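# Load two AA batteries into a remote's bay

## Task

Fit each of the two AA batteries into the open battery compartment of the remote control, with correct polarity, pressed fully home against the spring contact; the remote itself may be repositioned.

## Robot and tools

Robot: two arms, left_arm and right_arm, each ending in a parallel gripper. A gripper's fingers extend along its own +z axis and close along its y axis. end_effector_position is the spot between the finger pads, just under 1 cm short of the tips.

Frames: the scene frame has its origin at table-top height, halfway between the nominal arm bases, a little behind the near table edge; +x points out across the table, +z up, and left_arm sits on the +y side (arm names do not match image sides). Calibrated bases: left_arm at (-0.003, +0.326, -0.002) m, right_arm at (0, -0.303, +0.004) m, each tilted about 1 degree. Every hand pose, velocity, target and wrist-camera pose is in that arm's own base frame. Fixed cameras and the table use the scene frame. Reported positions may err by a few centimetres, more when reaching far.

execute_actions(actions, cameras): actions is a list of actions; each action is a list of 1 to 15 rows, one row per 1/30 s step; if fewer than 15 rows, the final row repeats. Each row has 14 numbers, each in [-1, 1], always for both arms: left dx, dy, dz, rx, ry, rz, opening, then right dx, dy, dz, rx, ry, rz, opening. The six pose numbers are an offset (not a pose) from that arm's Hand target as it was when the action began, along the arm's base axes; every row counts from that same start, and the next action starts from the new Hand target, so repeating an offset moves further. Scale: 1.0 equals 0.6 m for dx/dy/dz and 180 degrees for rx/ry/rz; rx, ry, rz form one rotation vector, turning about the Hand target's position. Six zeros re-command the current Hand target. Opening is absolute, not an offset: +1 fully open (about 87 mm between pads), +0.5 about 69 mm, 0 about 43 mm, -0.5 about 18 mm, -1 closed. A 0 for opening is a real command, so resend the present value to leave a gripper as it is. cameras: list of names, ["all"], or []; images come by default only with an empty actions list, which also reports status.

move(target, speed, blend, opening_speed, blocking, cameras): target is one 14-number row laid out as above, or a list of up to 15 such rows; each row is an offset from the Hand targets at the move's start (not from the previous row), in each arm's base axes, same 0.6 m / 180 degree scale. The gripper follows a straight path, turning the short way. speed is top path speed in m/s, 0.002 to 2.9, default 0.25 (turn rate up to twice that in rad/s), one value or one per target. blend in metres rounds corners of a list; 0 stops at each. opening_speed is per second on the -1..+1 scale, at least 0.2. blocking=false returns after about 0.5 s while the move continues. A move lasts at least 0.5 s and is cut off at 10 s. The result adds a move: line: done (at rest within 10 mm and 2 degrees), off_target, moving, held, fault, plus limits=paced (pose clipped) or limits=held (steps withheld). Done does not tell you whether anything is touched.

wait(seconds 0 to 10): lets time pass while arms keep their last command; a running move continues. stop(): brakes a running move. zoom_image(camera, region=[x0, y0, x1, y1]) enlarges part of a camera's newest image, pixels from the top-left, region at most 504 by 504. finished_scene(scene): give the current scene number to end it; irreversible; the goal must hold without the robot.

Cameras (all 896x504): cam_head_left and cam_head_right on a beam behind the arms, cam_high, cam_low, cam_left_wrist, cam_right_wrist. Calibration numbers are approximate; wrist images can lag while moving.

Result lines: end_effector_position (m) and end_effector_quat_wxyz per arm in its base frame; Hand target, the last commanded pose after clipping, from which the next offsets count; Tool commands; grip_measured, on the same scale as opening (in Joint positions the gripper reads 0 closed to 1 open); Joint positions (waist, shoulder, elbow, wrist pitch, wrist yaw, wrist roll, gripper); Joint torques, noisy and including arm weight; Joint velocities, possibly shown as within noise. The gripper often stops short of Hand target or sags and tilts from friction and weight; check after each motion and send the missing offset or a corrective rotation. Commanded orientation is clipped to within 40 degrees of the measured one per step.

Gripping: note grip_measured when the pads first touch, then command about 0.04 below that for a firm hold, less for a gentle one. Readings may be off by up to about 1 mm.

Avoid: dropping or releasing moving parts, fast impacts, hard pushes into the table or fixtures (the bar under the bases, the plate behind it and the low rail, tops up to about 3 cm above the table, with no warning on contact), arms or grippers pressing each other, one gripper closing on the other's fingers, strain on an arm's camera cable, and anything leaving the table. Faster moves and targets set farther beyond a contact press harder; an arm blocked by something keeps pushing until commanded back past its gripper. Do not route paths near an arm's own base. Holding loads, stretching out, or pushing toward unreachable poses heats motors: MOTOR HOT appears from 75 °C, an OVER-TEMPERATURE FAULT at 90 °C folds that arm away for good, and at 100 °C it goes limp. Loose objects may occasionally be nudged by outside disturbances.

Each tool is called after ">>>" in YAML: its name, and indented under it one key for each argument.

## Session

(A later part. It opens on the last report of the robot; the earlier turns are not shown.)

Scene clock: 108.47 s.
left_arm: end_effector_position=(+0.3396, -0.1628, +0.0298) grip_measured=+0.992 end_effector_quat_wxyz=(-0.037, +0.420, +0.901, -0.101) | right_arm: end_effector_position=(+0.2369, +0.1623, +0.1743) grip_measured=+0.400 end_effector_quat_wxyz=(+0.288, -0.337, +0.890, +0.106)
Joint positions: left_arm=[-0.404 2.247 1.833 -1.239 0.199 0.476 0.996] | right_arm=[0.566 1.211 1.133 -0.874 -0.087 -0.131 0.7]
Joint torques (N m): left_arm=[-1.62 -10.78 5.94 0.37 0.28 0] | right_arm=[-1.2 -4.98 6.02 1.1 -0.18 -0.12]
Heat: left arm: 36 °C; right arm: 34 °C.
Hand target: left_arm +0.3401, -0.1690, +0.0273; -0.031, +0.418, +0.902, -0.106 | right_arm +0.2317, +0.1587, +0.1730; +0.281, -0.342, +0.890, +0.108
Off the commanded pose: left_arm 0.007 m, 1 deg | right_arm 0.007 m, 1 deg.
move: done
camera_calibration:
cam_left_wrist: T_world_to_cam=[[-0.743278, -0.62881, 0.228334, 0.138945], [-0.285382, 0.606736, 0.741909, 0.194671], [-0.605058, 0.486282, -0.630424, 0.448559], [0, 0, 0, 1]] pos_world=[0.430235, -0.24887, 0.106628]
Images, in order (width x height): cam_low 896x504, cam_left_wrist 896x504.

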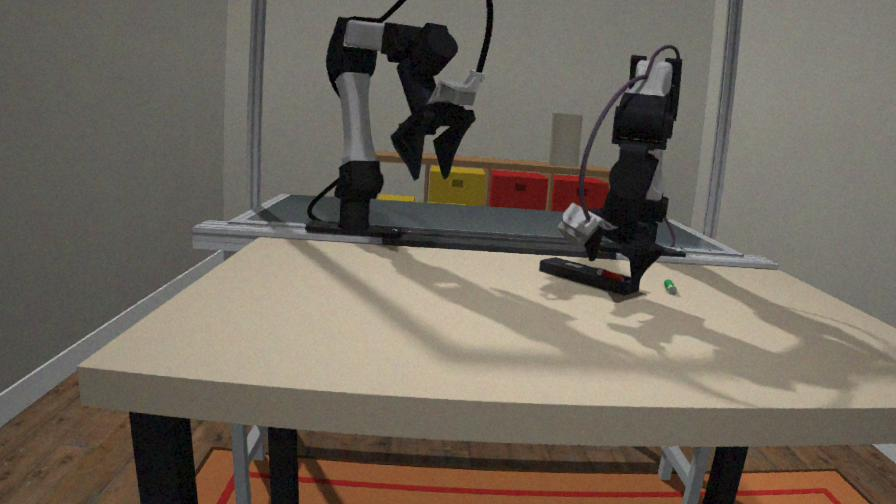

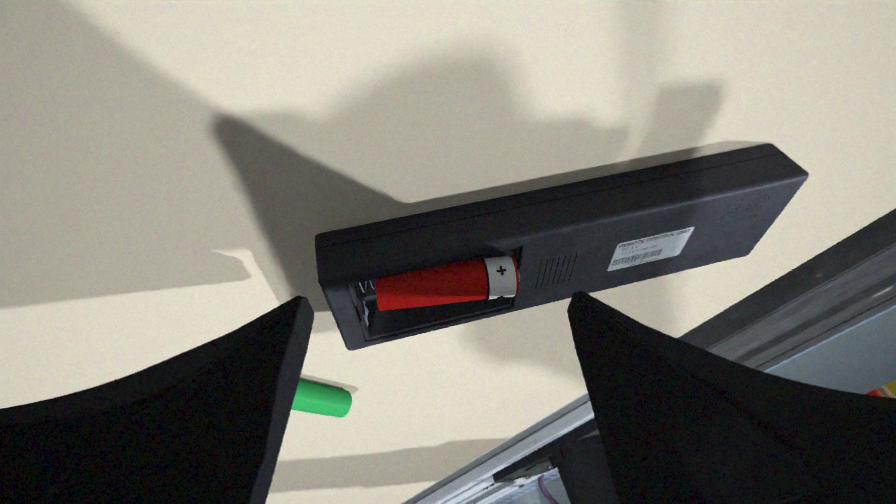

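>>> move:
  target: [0,0,-0.0215,0,0,0,1,0,0,0,0,0,0,0.4]
  speed: 0.06
  cameras: ["cam_left_wrist","cam_low"]

>>> zoom_image:
  camera: "cam_low"
  region: [540, 200, 680, 310]

Scene clock: 109.67 s.
left_arm: end_effector_position=(+0.3408, -0.1632, +0.0210) grip_measured=+0.992 end_effector_quat_wxyz=(-0.031, +0.421, +0.901, -0.100) | right_arm: end_effector_position=(+0.2369, +0.1623, +0.1743) grip_measured=+0.400 end_effector_quat_wxyz=(+0.288, -0.337, +0.890, +0.106)
Joint positions: left_arm=[-0.404 2.247 1.799 -1.194 0.199 0.476 0.996] | right_arm=[0.566 1.211 1.133 -0.874 -0.087 -0.131 0.7]
Joint torques (N m): left_arm=[-1.62 -9.94 5.86 0.39 0.28 -0.01] | right_arm=[-1.21 -4.98 6 1.1 -0.18 -0.11]
Heat: left arm: 36 °C; right arm: 34 °C.
Hand target: left_arm +0.3400, -0.1690, +0.0144; -0.031, +0.418, +0.902, -0.106 | right_arm +0.2317, +0.1587, +0.1730; +0.281, -0.342, +0.890, +0.108
Off the commanded pose: left_arm 0.009 m, 1 deg | right_arm 0.007 m, 1 deg.
move: done
camera_calibration:
cam_left_wrist: T_world_to_cam=[[-0.74565, -0.6278, 0.223325, 0.142597], [-0.293194, 0.610081, 0.736097, 0.205203], [-0.598368, 0.483393, -0.638974, 0.441246], [0, 0, 0, 1]] pos_world=[0.430519, -0.248963, 0.0990498]
Images, in order (width x height): cam_low 896x504, cam_left_wrist 896x504.

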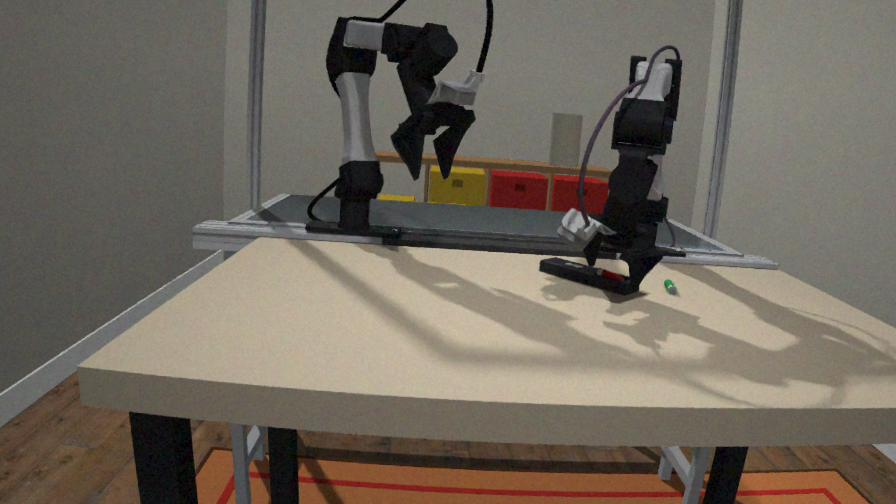

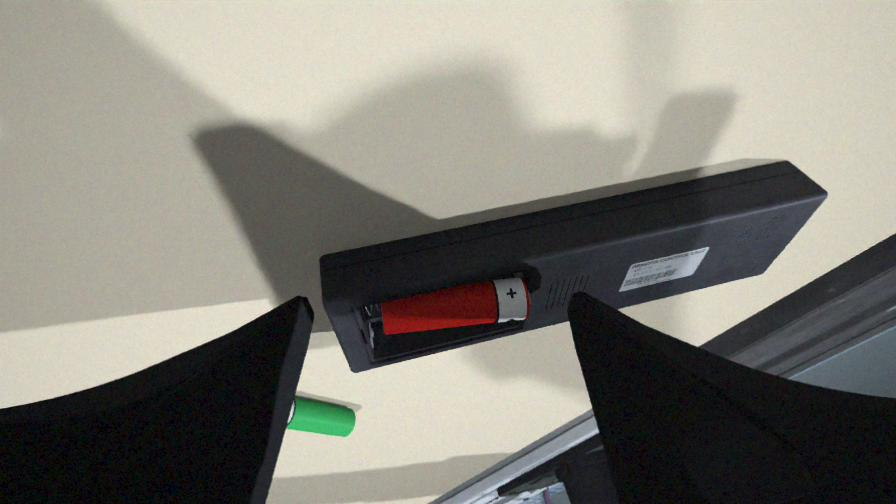

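Scaled by 3.600 from the camera's 896x504 image, which has a finer 1280x720 frame.

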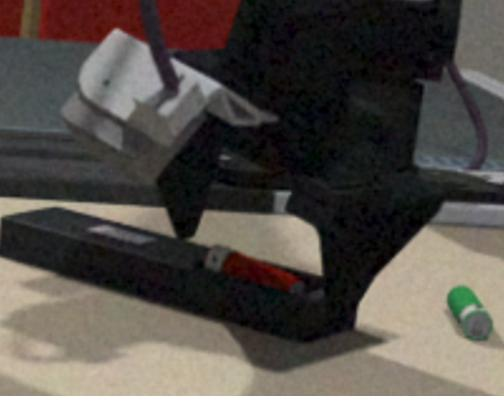

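>>> move:
  target: [0,0,-0.003,0,0,0,0.45,0,0,0,0,0,0,0.4]
  speed: 0.06
  opening_speed: 0.4
  cameras: ["cam_left_wrist","cam_low"]

>>> zoom_image:
  camera: "cam_low"
  region: [540, 200, 680, 310]

>>> zoom_image:
  camera: "cam_left_wrist"
  region: [280, 200, 620, 400]

Scene clock: 111.50 s.
left_arm: end_effector_position=(+0.3431, -0.1642, +0.0204) grip_measured=+0.450 end_effector_quat_wxyz=(-0.026, +0.421, +0.901, -0.100) | right_arm: end_effector_position=(+0.2369, +0.1623, +0.1743) grip_measured=+0.400 end_effector_quat_wxyz=(+0.288, -0.337, +0.890, +0.106)
Joint positions: left_arm=[-0.404 2.247 1.799 -1.184 0.199 0.476 0.725] | right_arm=[0.566 1.211 1.133 -0.874 -0.087 -0.131 0.7]
Joint torques (N m): left_arm=[-1.58 -9.78 5.44 0.39 0.28 0] | right_arm=[-1.16 -4.98 5.97 1.1 -0.17 -0.11]
Heat: left arm: 36 °C; right arm: 34 °C.
Hand target: left_arm +0.3400, -0.1690, +0.0126; -0.031, +0.418, +0.902, -0.106 | right_arm +0.2317, +0.1587, +0.1730; +0.281, -0.342, +0.890, +0.108
Off the commanded pose: left_arm 0.010 m, 1 deg | right_arm 0.007 m, 1 deg.
move: done
camera_calibration:
cam_left_wrist: T_world_to_cam=[[-0.747738, -0.626917, 0.218777, 0.144759], [-0.300133, 0.613019, 0.730841, 0.209818], [-0.592291, 0.480815, -0.646536, 0.440474], [0, 0, 0, 1]] pos_world=[0.432104, -0.249657, 0.099769]
Images, in order (width x height): cam_low 896x504, cam_left_wrist 896x504.

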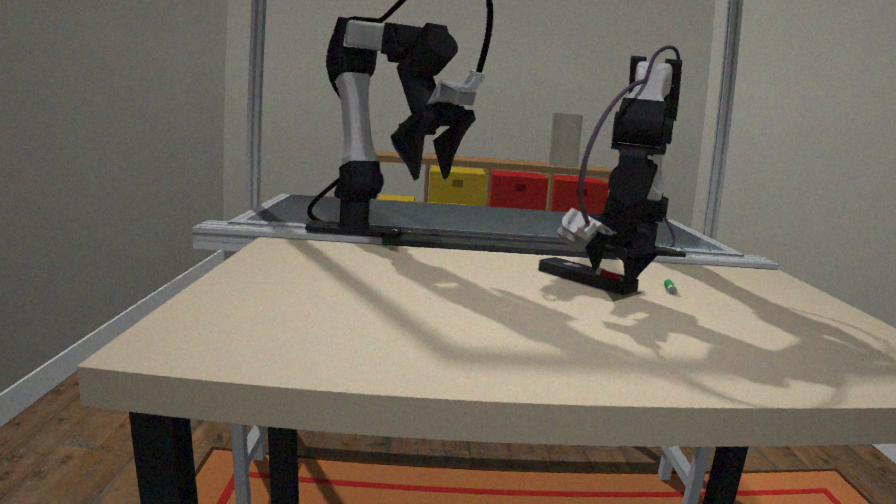

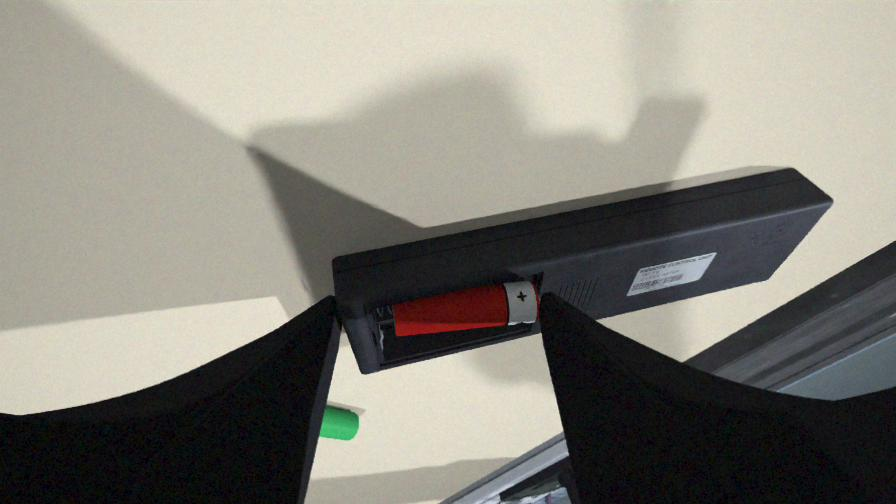

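Scaled by 3.600 from the camera's 896x504 image, which has a finer 1280x720 frame.

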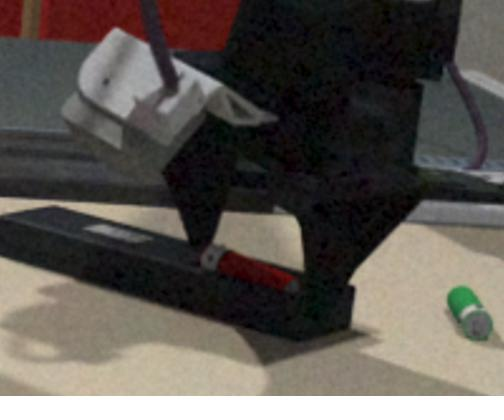

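Scaled by 1.482 from the camera's 896x504 image, which has a finer 1280x720 frame.

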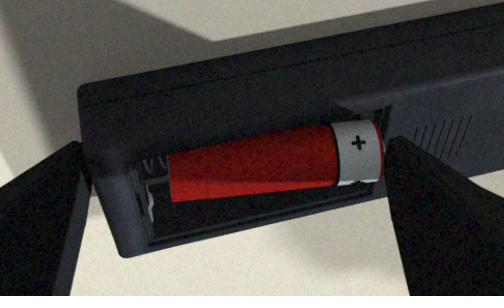

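>>> move:
  target: [0,0,0,0,0,0,0.3,0,0,0,0,0,0,0.4]
  opening_speed: 0.2
  cameras: ["cam_left_wrist","cam_low"]

>>> zoom_image:
  camera: "cam_low"
  region: [540, 200, 680, 310]

>>> zoom_image:
  camera: "cam_left_wrist"
  region: [280, 200, 620, 400]

Scene clock: 112.67 s.
left_arm: end_effector_position=(+0.3431, -0.1643, +0.0198) grip_measured=+0.327 end_effector_quat_wxyz=(-0.026, +0.421, +0.901, -0.100) | right_arm: end_effector_position=(+0.2369, +0.1623, +0.1743) grip_measured=+0.400 end_effector_quat_wxyz=(+0.288, -0.337, +0.890, +0.106)
Joint positions: left_arm=[-0.404 2.247 1.797 -1.181 0.199 0.475 0.664] | right_arm=[0.566 1.211 1.133 -0.874 -0.087 -0.131 0.7]
Joint torques (N m): left_arm=[-1.63 -9.84 5.67 0.36 0.29 0.02] | right_arm=[-1.16 -4.96 6.01 1.09 -0.17 -0.12]
Heat: left arm: 36 °C; right arm: 34 °C.
Hand target: left_arm +0.3401, -0.1691, +0.0127; -0.031, +0.418, +0.902, -0.106 | right_arm +0.2317, +0.1587, +0.1730; +0.281, -0.342, +0.890, +0.108
Off the commanded pose: left_arm 0.009 m, 1 deg | right_arm 0.007 m, 1 deg.
move: done
camera_calibration:
cam_left_wrist: T_world_to_cam=[[-0.74707, -0.62775, 0.218669, 0.14447], [-0.300901, 0.612667, 0.73082, 0.21044], [-0.592743, 0.480176, -0.646596, 0.44008], [0, 0, 0, 1]] pos_world=[0.432106, -0.249555, 0.0991692]
Images, in order (width x height): cam_low 896x504, cam_left_wrist 896x504.

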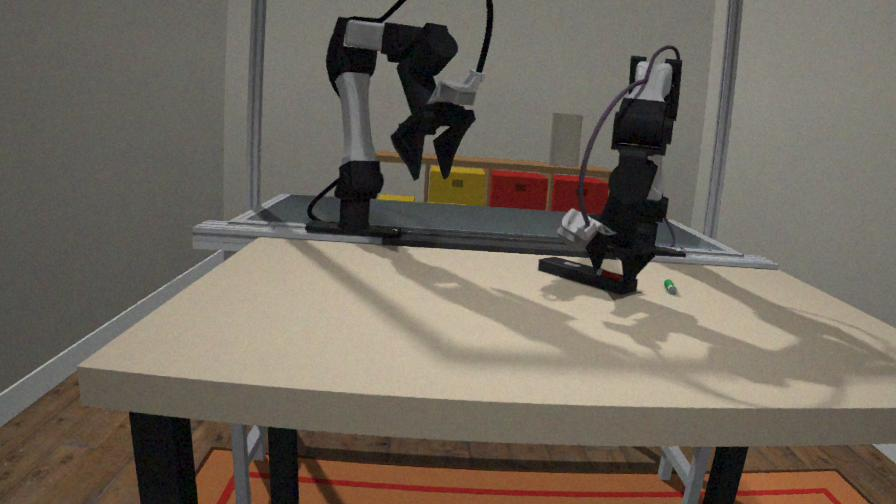

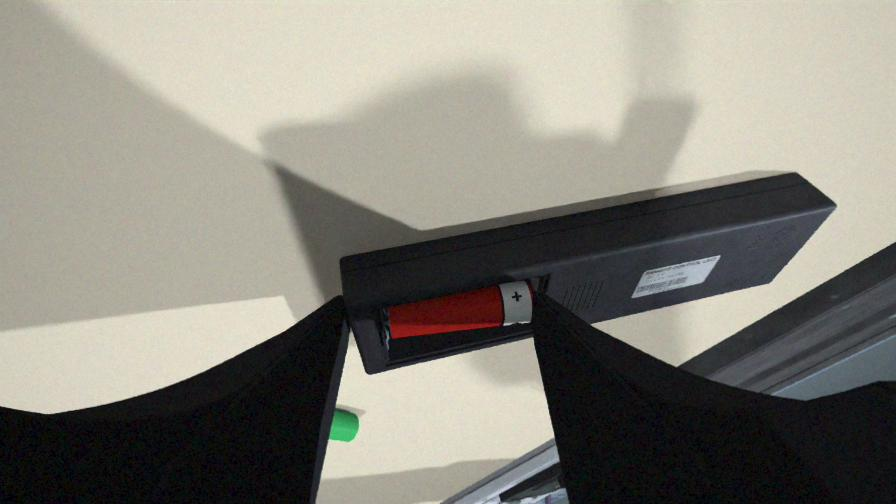

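Scaled by 3.600 from the camera's 896x504 image, which has a finer 1280x720 frame.

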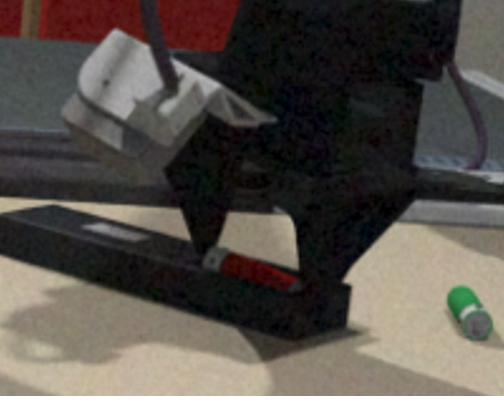

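Scaled by 1.482 from the camera's 896x504 image, which has a finer 1280x720 frame.

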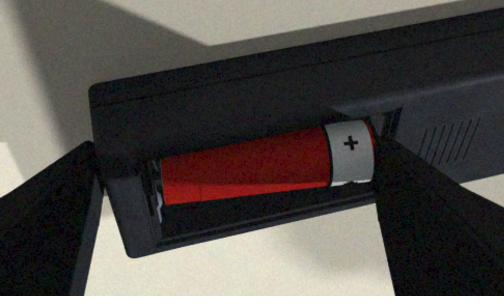

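>>> move:
  target: [0,0,-0.018,0,0,0,0.28,0,0,0,0,0,0,0.4]
  speed: 0.06
  cameras: ["cam_left_wrist","cam_low"]

>>> zoom_image:
  camera: "cam_low"
  region: [540, 200, 680, 310]

>>> zoom_image:
  camera: "cam_left_wrist"
  region: [280, 200, 620, 400]

Scene clock: 113.60 s.
left_arm: end_effector_position=(+0.3429, -0.1644, +0.0182) grip_measured=+0.327 end_effector_quat_wxyz=(-0.026, +0.419, +0.902, -0.100) | right_arm: end_effector_position=(+0.2369, +0.1623, +0.1743) grip_measured=+0.400 end_effector_quat_wxyz=(+0.288, -0.337, +0.890, +0.106)
Joint positions: left_arm=[-0.404 2.247 1.791 -1.173 0.199 0.471 0.664] | right_arm=[0.566 1.211 1.133 -0.874 -0.087 -0.131 0.7]
Joint torques (N m): left_arm=[-1.58 -8.98 3.96 0.64 0.28 0.06] | right_arm=[-1.18 -4.98 5.98 1.09 -0.18 -0.11]
Heat: left arm: 36 °C; right arm: 34 °C.
Hand target: left_arm +0.3401, -0.1691, +0.0018; -0.031, +0.418, +0.902, -0.106 | right_arm +0.2317, +0.1587, +0.1730; +0.281, -0.342, +0.890, +0.108
Off the commanded pose: left_arm 0.017 m, 1 deg | right_arm 0.007 m, 1 deg.
move: off_target (left_arm)
camera_calibration:
cam_left_wrist: T_world_to_cam=[[-0.744579, -0.630825, 0.218314, 0.143282], [-0.303733, 0.611388, 0.730719, 0.212369], [-0.594431, 0.477769, -0.64683, 0.439114], [0, 0, 0, 1]] pos_world=[0.432211, -0.249249, 0.0975697]
Images, in order (width x height): cam_low 896x504, cam_left_wrist 896x504.

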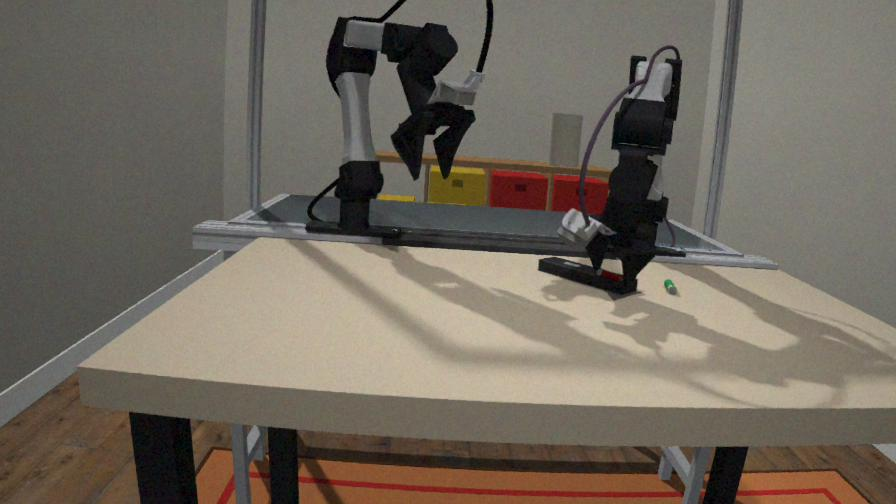

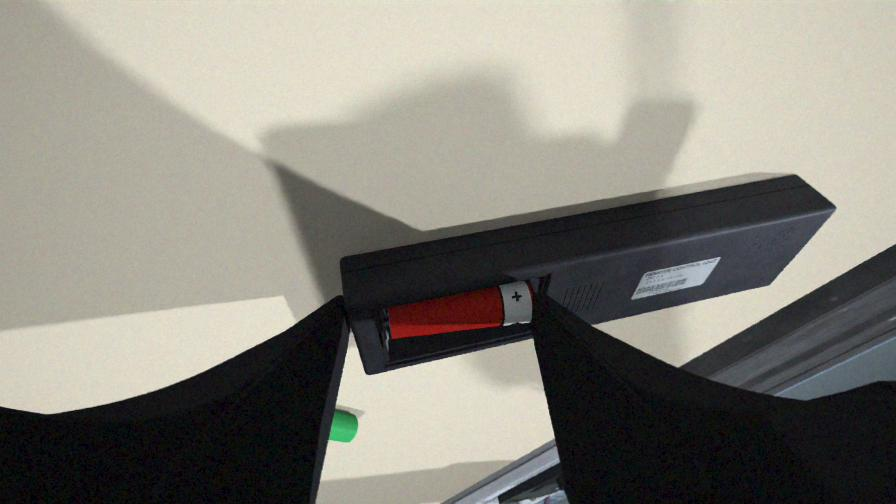

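Scaled by 3.600 from the camera's 896x504 image, which has a finer 1280x720 frame.

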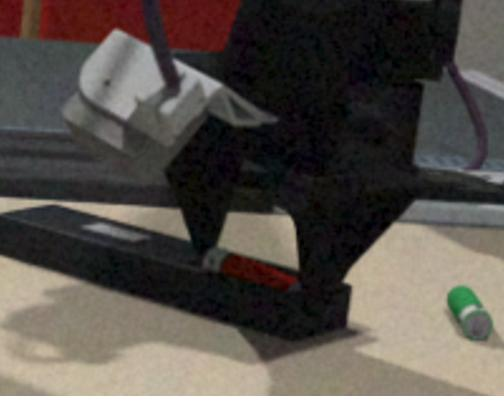

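Scaled by 1.482 from the camera's 896x504 image, which has a finer 1280x720 frame.

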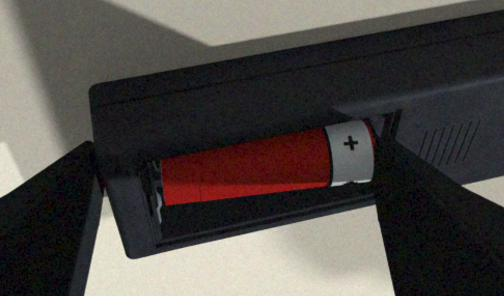

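>>> move:
  target: [0,0,-0.03,0,0,0,0.28,0,0,0,0,0,0,0.4]
  speed: 0.06
  cameras: ["cam_left_wrist","cam_low"]

>>> zoom_image:
  camera: "cam_low"
  region: [580, 240, 650, 300]

>>> zoom_image:
  camera: "cam_left_wrist"
  region: [320, 230, 600, 400]

Scene clock: 114.60 s.
left_arm: end_effector_position=(+0.3426, -0.1643, +0.0162) grip_measured=+0.327 end_effector_quat_wxyz=(-0.021, +0.417, +0.903, -0.100) | right_arm: end_effector_position=(+0.2369, +0.1623, +0.1743) grip_measured=+0.400 end_effector_quat_wxyz=(+0.288, -0.337, +0.890, +0.106)
Joint positions: left_arm=[-0.404 2.238 1.769 -1.151 0.198 0.465 0.664] | right_arm=[0.566 1.211 1.133 -0.874 -0.087 -0.131 0.7]
Joint torques (N m): left_arm=[-1.62 -6.82 2.09 1.01 0.3 0.13] | right_arm=[-1.18 -4.98 5.98 1.1 -0.18 -0.11]
Heat: left arm: 36 °C; right arm: 33 °C.
Hand target: left_arm +0.3401, -0.1690, -0.0163; -0.032, +0.418, +0.902, -0.106 | right_arm +0.2317, +0.1587, +0.1730; +0.281, -0.342, +0.890, +0.108
Off the commanded pose: left_arm 0.033 m, 1 deg | right_arm 0.007 m, 1 deg.
move: off_target (left_arm)
camera_calibration:
cam_left_wrist: T_world_to_cam=[[-0.742664, -0.634699, 0.213558, 0.142336], [-0.313479, 0.611305, 0.726662, 0.217182], [-0.591761, 0.47272, -0.652959, 0.436015], [0, 0, 0, 1]] pos_world=[0.431806, -0.248537, 0.096485]
Images, in order (width x height): cam_low 896x504, cam_left_wrist 896x504.

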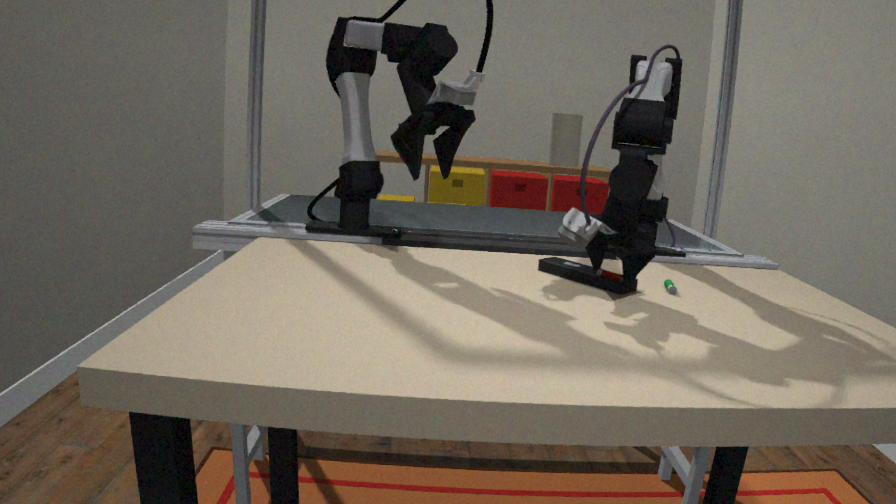

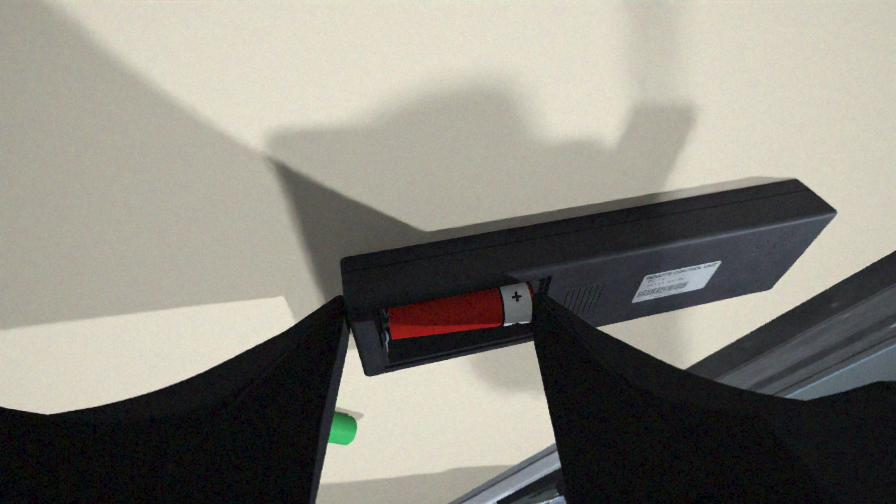

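Scaled by 7.200 from the camera's 896x504 image, which has a finer 1280x720 frame.

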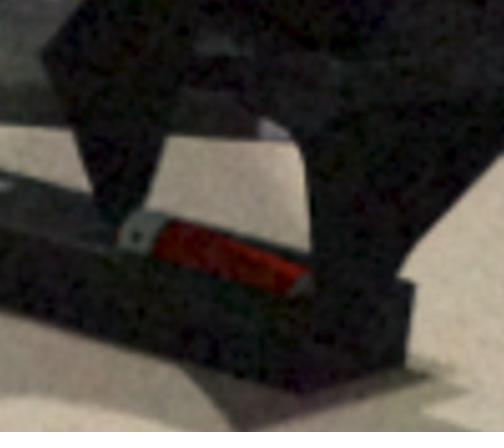

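Scaled by 1.800 from the camera's 896x504 image, which has a finer 1280x720 frame.

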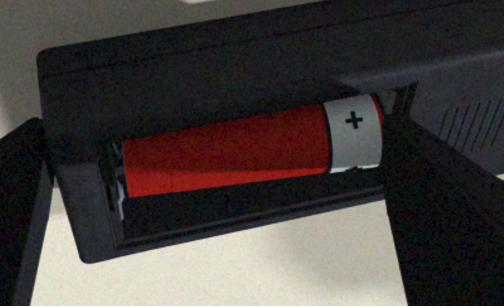

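>>> move:
  target:
    - [0.003,0.004,0.045,0,0,0,0.28,0,0,0,0,0,0,0.4]
    - [0.003,0.004,0.045,0,0,0,0.5,0,0,0,0,0,0,0.4]
    - [0.003,0.004,0.14,0,0,0,0.8,0,0,0,0,0,0,0.4]
  speed: 0.08
  opening_speed: 0.3
  cameras: ["cam_left_wrist","cam_low"]

>>> zoom_image:
  camera: "cam_low"
  region: [580, 240, 650, 300]

>>> zoom_image:
  camera: "cam_left_wrist"
  region: [300, 50, 600, 250]

Scene clock: 119.33 s.
left_arm: end_effector_position=(+0.3347, -0.1622, +0.0551) grip_measured=+0.800 end_effector_quat_wxyz=(-0.054, +0.412, +0.903, -0.104) | right_arm: end_effector_position=(+0.2369, +0.1623, +0.1743) grip_measured=+0.400 end_effector_quat_wxyz=(+0.288, -0.337, +0.890, +0.106)
Joint positions: left_arm=[-0.404 2.25 1.93 -1.366 0.206 0.465 0.9] | right_arm=[0.566 1.211 1.133 -0.874 -0.087 -0.131 0.7]
Joint torques (N m): left_arm=[-1.06 -12.6 8.99 0.09 0.21 0.2] | right_arm=[-1.21 -4.96 6.04 1.09 -0.18 -0.13]
Heat: left arm: 36 °C; right arm: 33 °C.
Hand target: left_arm +0.3419, -0.1667, +0.0678; -0.031, +0.418, +0.902, -0.106 | right_arm +0.2317, +0.1587, +0.1730; +0.281, -0.342, +0.890, +0.108
Off the commanded pose: left_arm 0.015 m, 3 deg | right_arm 0.007 m, 1 deg.
move: off_target (left_arm); target 3's new opening was sent with left_arm's hand 0.015 m and 3 deg from that target
camera_calibration:
cam_left_wrist: T_world_to_cam=[[-0.726471, -0.640469, 0.249079, 0.121218], [-0.266424, 0.596605, 0.757021, 0.165336], [-0.63345, 0.483593, -0.604052, 0.468699], [0, 0, 0, 1]] pos_world=[0.429008, -0.247664, 0.127763]
Images, in order (width x height): cam_low 896x504, cam_left_wrist 896x504.

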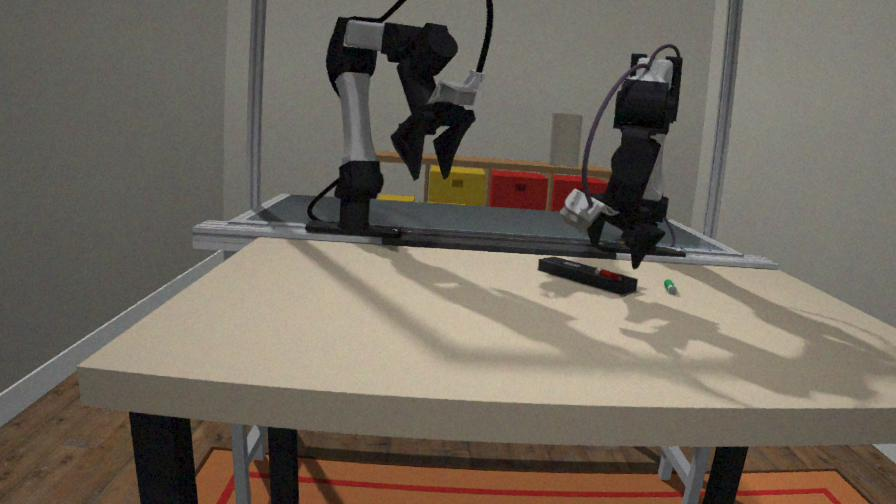

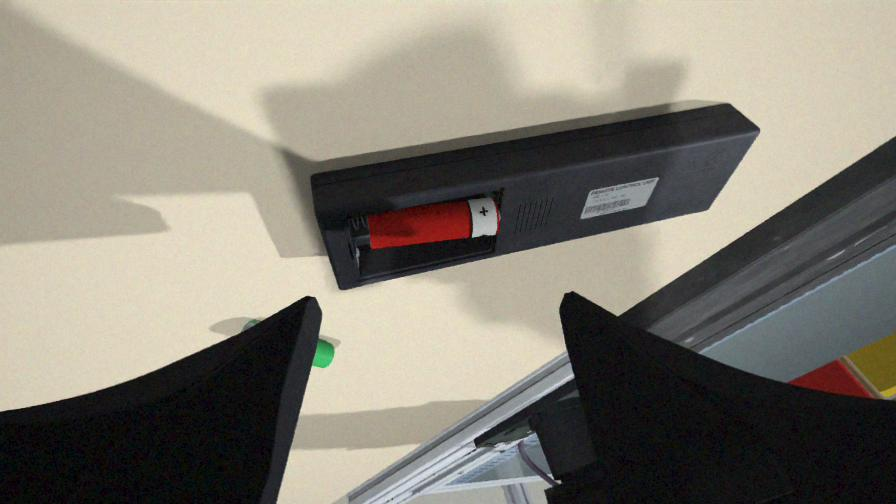

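Scaled by 7.200 from the camera's 896x504 image, which has a finer 1280x720 frame.

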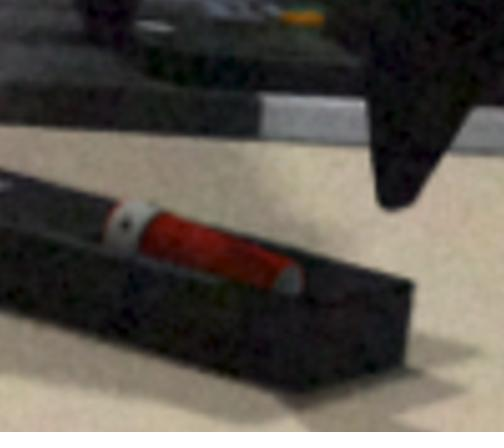

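Scaled by 1.680 from the camera's 896x504 image, which has a finer 1280x720 frame.

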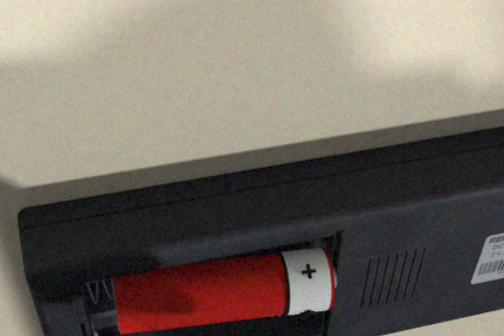

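>>> move:
  target: [-0.025,-0.032,-0.01,0.043,-0.051,0,-1,0,0,0,0,0,0,0.4]
  speed: 0.12
  cameras: ["cam_left_wrist","cam_low"]

>>> zoom_image:
  camera: "cam_low"
  region: [560, 220, 660, 300]

>>> zoom_image:
  camera: "cam_left_wrist"
  region: [300, 100, 600, 330]

Scene clock: 122.17 s.
left_arm: end_effector_position=(+0.3226, -0.1821, +0.0495) grip_measured=-1.000 end_effector_quat_wxyz=(-0.015, +0.426, +0.904, -0.012) | right_arm: end_effector_position=(+0.2369, +0.1623, +0.1743) grip_measured=+0.400 end_effector_quat_wxyz=(+0.288, -0.337, +0.890, +0.106)
Joint positions: left_arm=[-0.539 2.16 1.782 -1.22 0.027 0.342 0] | right_arm=[0.566 1.211 1.133 -0.874 -0.087 -0.131 0.7]
Joint torques (N m): left_arm=[-1.37 -13.87 5.89 0.45 0.04 -0.01] | right_arm=[-1.18 -5.01 6.02 1.1 -0.19 -0.13]
Heat: left arm: 36 °C; right arm: 33 °C.
Hand target: left_arm +0.3269, -0.1859, +0.0618; +0.013, +0.422, +0.906, -0.011 | right_arm +0.2317, +0.1587, +0.1730; +0.281, -0.342, +0.890, +0.108
Off the commanded pose: left_arm 0.014 m, 3 deg | right_arm 0.007 m, 1 deg.
move: off_target (left_arm)
camera_calibration:
cam_left_wrist: T_world_to_cam=[[-0.765747, -0.641139, 0.0507167, 0.123444], [-0.36812, 0.501594, 0.782874, 0.19243], [-0.52737, 0.580813, -0.62011, 0.451641], [0, 0, 0, 1]] pos_world=[0.403546, -0.279696, 0.123158]
Images, in order (width x height): cam_low 896x504, cam_left_wrist 896x504.

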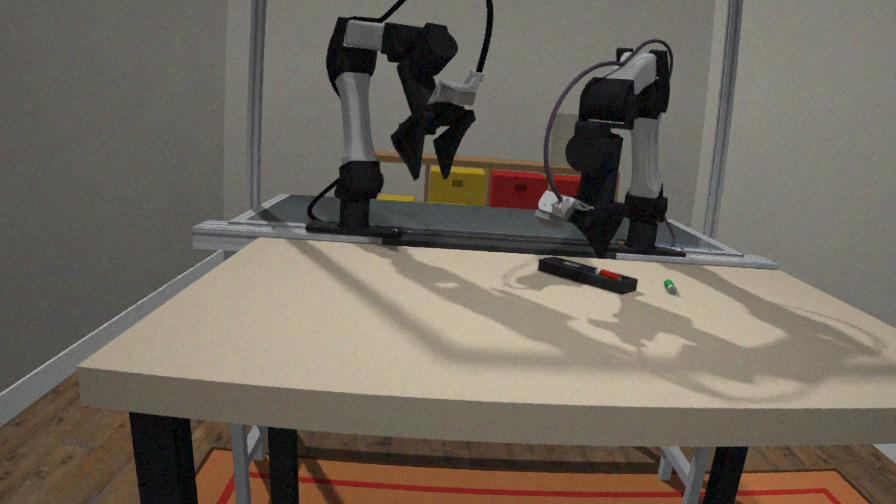

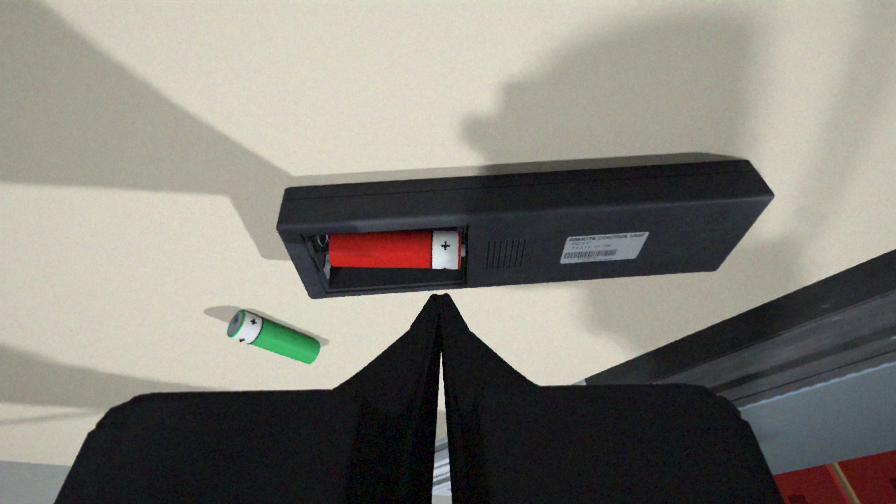

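Scaled by 5.040 from the camera's 896x504 image, which has a finer 1280x720 frame.

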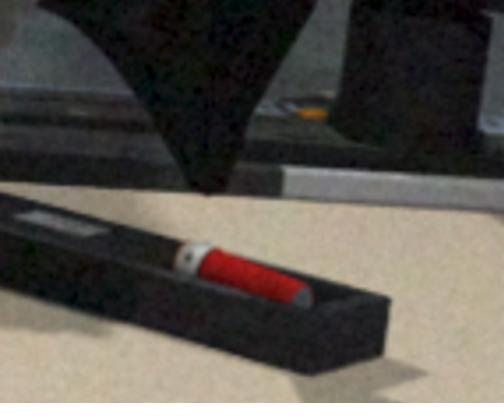

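Scaled by 1.680 from the camera's 896x504 image, which has a finer 1280x720 frame.

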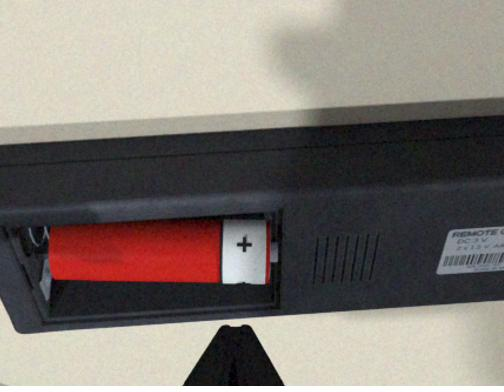

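>>> move:
  target:
    - [-0.006,0.0,0,0,0,0,-1,0,0,0,0,0,0,0.4]
    - [-0.006,0.0,-0.055,0,0,0,-1,0,0,0,0,0,0,0.4]
  speed: 0.06
  cameras: ["cam_left_wrist","cam_low"]

>>> zoom_image:
  camera: "cam_low"
  region: [560, 220, 660, 300]

>>> zoom_image:
  camera: "cam_left_wrist"
  region: [300, 150, 600, 380]

Scene clock: 124.07 s.
left_arm: end_effector_position=(+0.3167, -0.1782, +0.0301) grip_measured=-1.000 end_effector_quat_wxyz=(-0.014, +0.424, +0.906, -0.011) | right_arm: end_effector_position=(+0.2369, +0.1623, +0.1743) grip_measured=+0.400 end_effector_quat_wxyz=(+0.288, -0.337, +0.890, +0.106)
Joint positions: left_arm=[-0.539 2.144 1.678 -1.131 0.024 0.336 0] | right_arm=[0.566 1.211 1.133 -0.874 -0.087 -0.131 0.7]
Joint torques (N m): left_arm=[-1.73 -11.44 4.77 0.85 0.04 0] | right_arm=[-1.21 -4.98 6 1.1 -0.18 -0.12]
Heat: left arm: 37 °C; right arm: 33 °C.
Hand target: left_arm +0.3232, -0.1858, +0.0288; +0.013, +0.422, +0.906, -0.011 | right_arm +0.2317, +0.1587, +0.1730; +0.281, -0.342, +0.890, +0.108
Off the commanded pose: left_arm 0.010 m, 3 deg | right_arm 0.007 m, 1 deg.
move: off_target (left_arm)
camera_calibration:
cam_left_wrist: T_world_to_cam=[[-0.762282, -0.645537, 0.0470001, 0.12063], [-0.373639, 0.498179, 0.78244, 0.20467], [-0.528508, 0.578878, -0.62095, 0.434288], [0, 0, 0, 1]] pos_world=[0.397951, -0.275491, 0.10386]
Images, in order (width x height): cam_low 896x504, cam_left_wrist 896x504.

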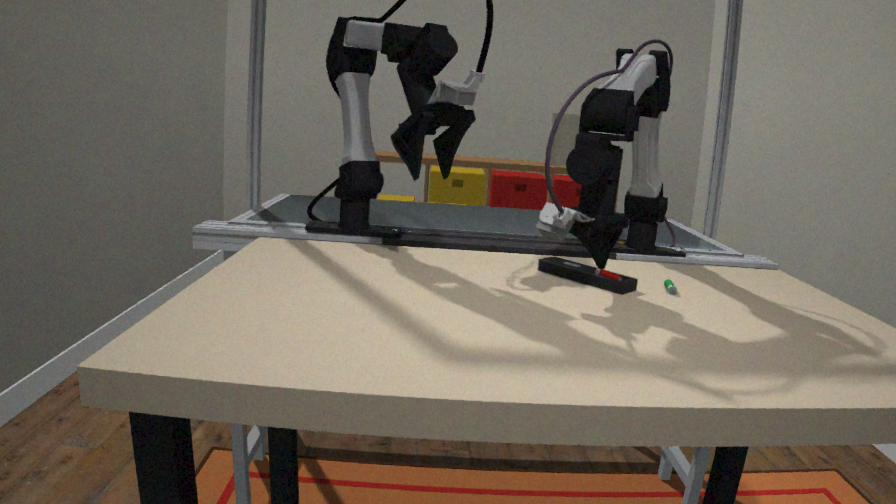

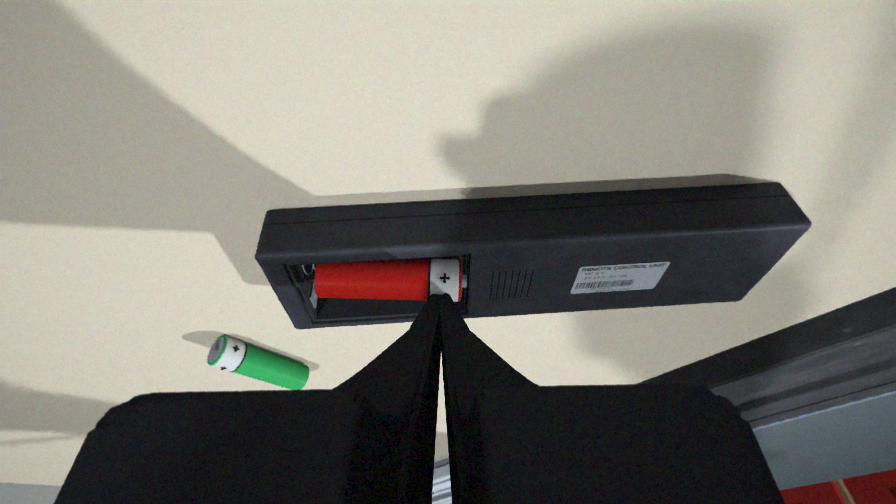

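Scaled by 5.040 from the camera's 896x504 image, which has a finer 1280x720 frame.

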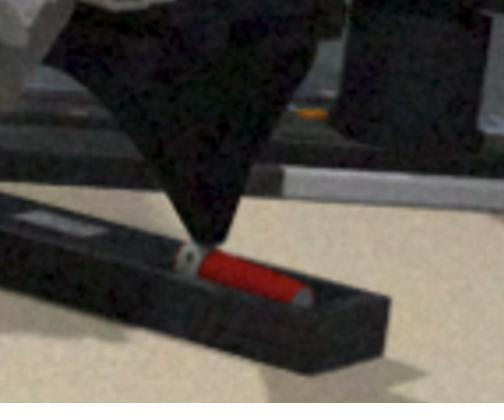

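Scaled by 1.680 from the camera's 896x504 image, which has a finer 1280x720 frame.

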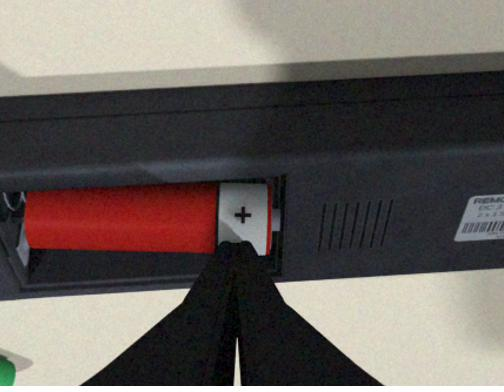

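>>> move:
  target:
    - [0.002,-0.012,0.015,0,0,0,-1,0,0,0,0,0,0,0.4]
    - [0.002,-0.012,-0.03,0,0,0,-1,0,0,0,0,0,0,0.4]
  speed: 0.06
  cameras: ["cam_left_wrist","cam_low"]

>>> zoom_image:
  camera: "cam_low"
  region: [560, 220, 660, 300]

>>> zoom_image:
  camera: "cam_left_wrist"
  region: [300, 150, 600, 380]

Scene clock: 125.77 s.
left_arm: end_effector_position=(+0.3166, -0.1812, +0.0292) grip_measured=-1.000 end_effector_quat_wxyz=(-0.010, +0.423, +0.906, -0.005) | right_arm: end_effector_position=(+0.2369, +0.1623, +0.1743) grip_measured=+0.400 end_effector_quat_wxyz=(+0.288, -0.337, +0.890, +0.106)
Joint positions: left_arm=[-0.551 2.144 1.675 -1.121 0.012 0.324 0] | right_arm=[0.566 1.211 1.133 -0.874 -0.087 -0.131 0.7]
Joint torques (N m): left_arm=[-1.89 -8.72 3.62 1.25 0.14 -0.02] | right_arm=[-1.13 -4.97 6.01 1.09 -0.18 -0.12]
Heat: left arm: 36 °C; right arm: 32 °C.
Hand target: left_arm +0.3245, -0.1930, +0.0108; +0.013, +0.422, +0.906, -0.011 | right_arm +0.2317, +0.1587, +0.1730; +0.281, -0.342, +0.890, +0.108
Off the commanded pose: left_arm 0.023 m, 3 deg | right_arm 0.007 m, 1 deg.
move: off_target (left_arm)
camera_calibration:
cam_left_wrist: T_world_to_cam=[[-0.762453, -0.646201, 0.0330043, 0.119021], [-0.38347, 0.492364, 0.781363, 0.208935], [-0.521168, 0.583096, -0.623203, 0.433959], [0, 0, 0, 1]] pos_world=[0.397034, -0.279001, 0.103263]
Images, in order (width x height): cam_low 896x504, cam_left_wrist 896x504.

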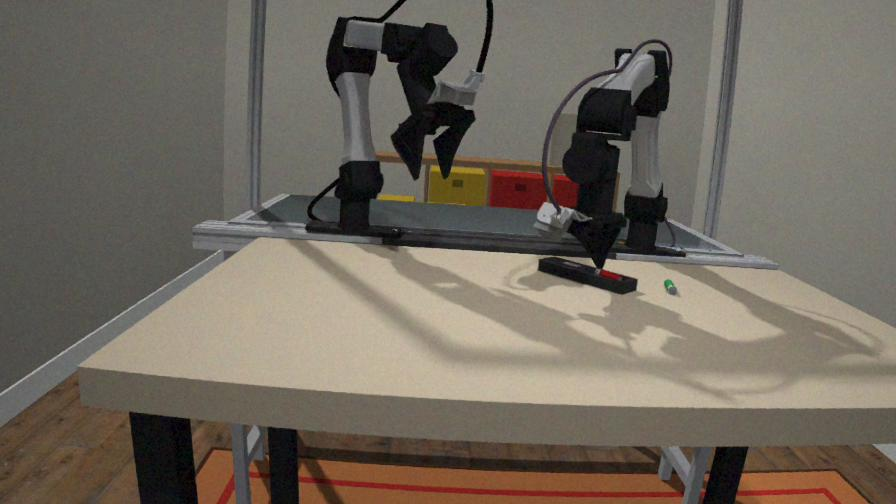

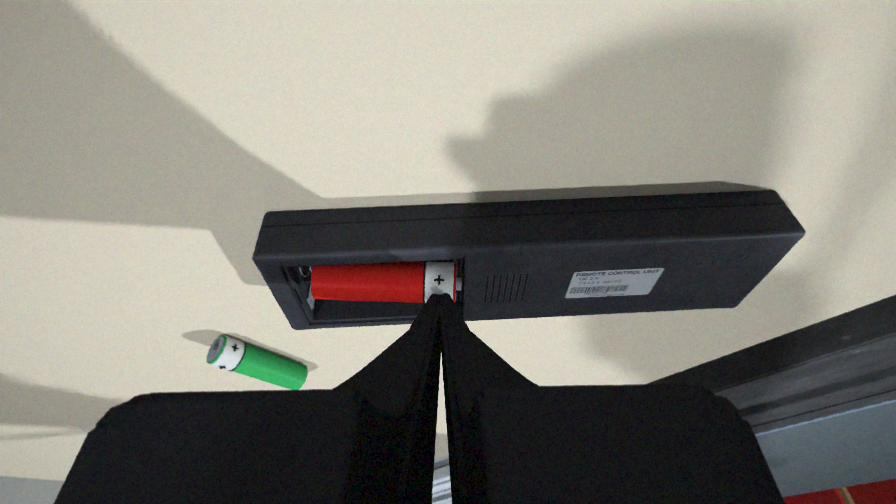

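Scaled by 5.040 from the camera's 896x504 image, which has a finer 1280x720 frame.

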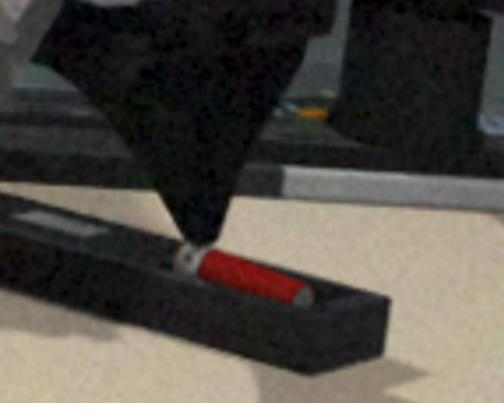

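Scaled by 1.680 from the camera's 896x504 image, which has a finer 1280x720 frame.

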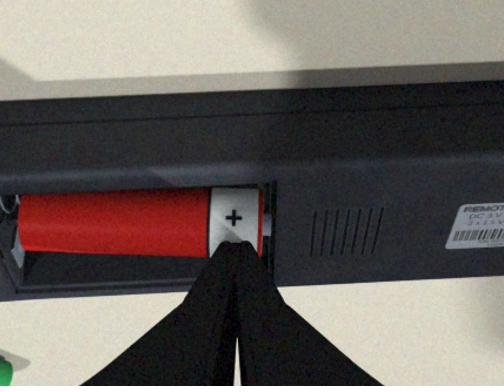

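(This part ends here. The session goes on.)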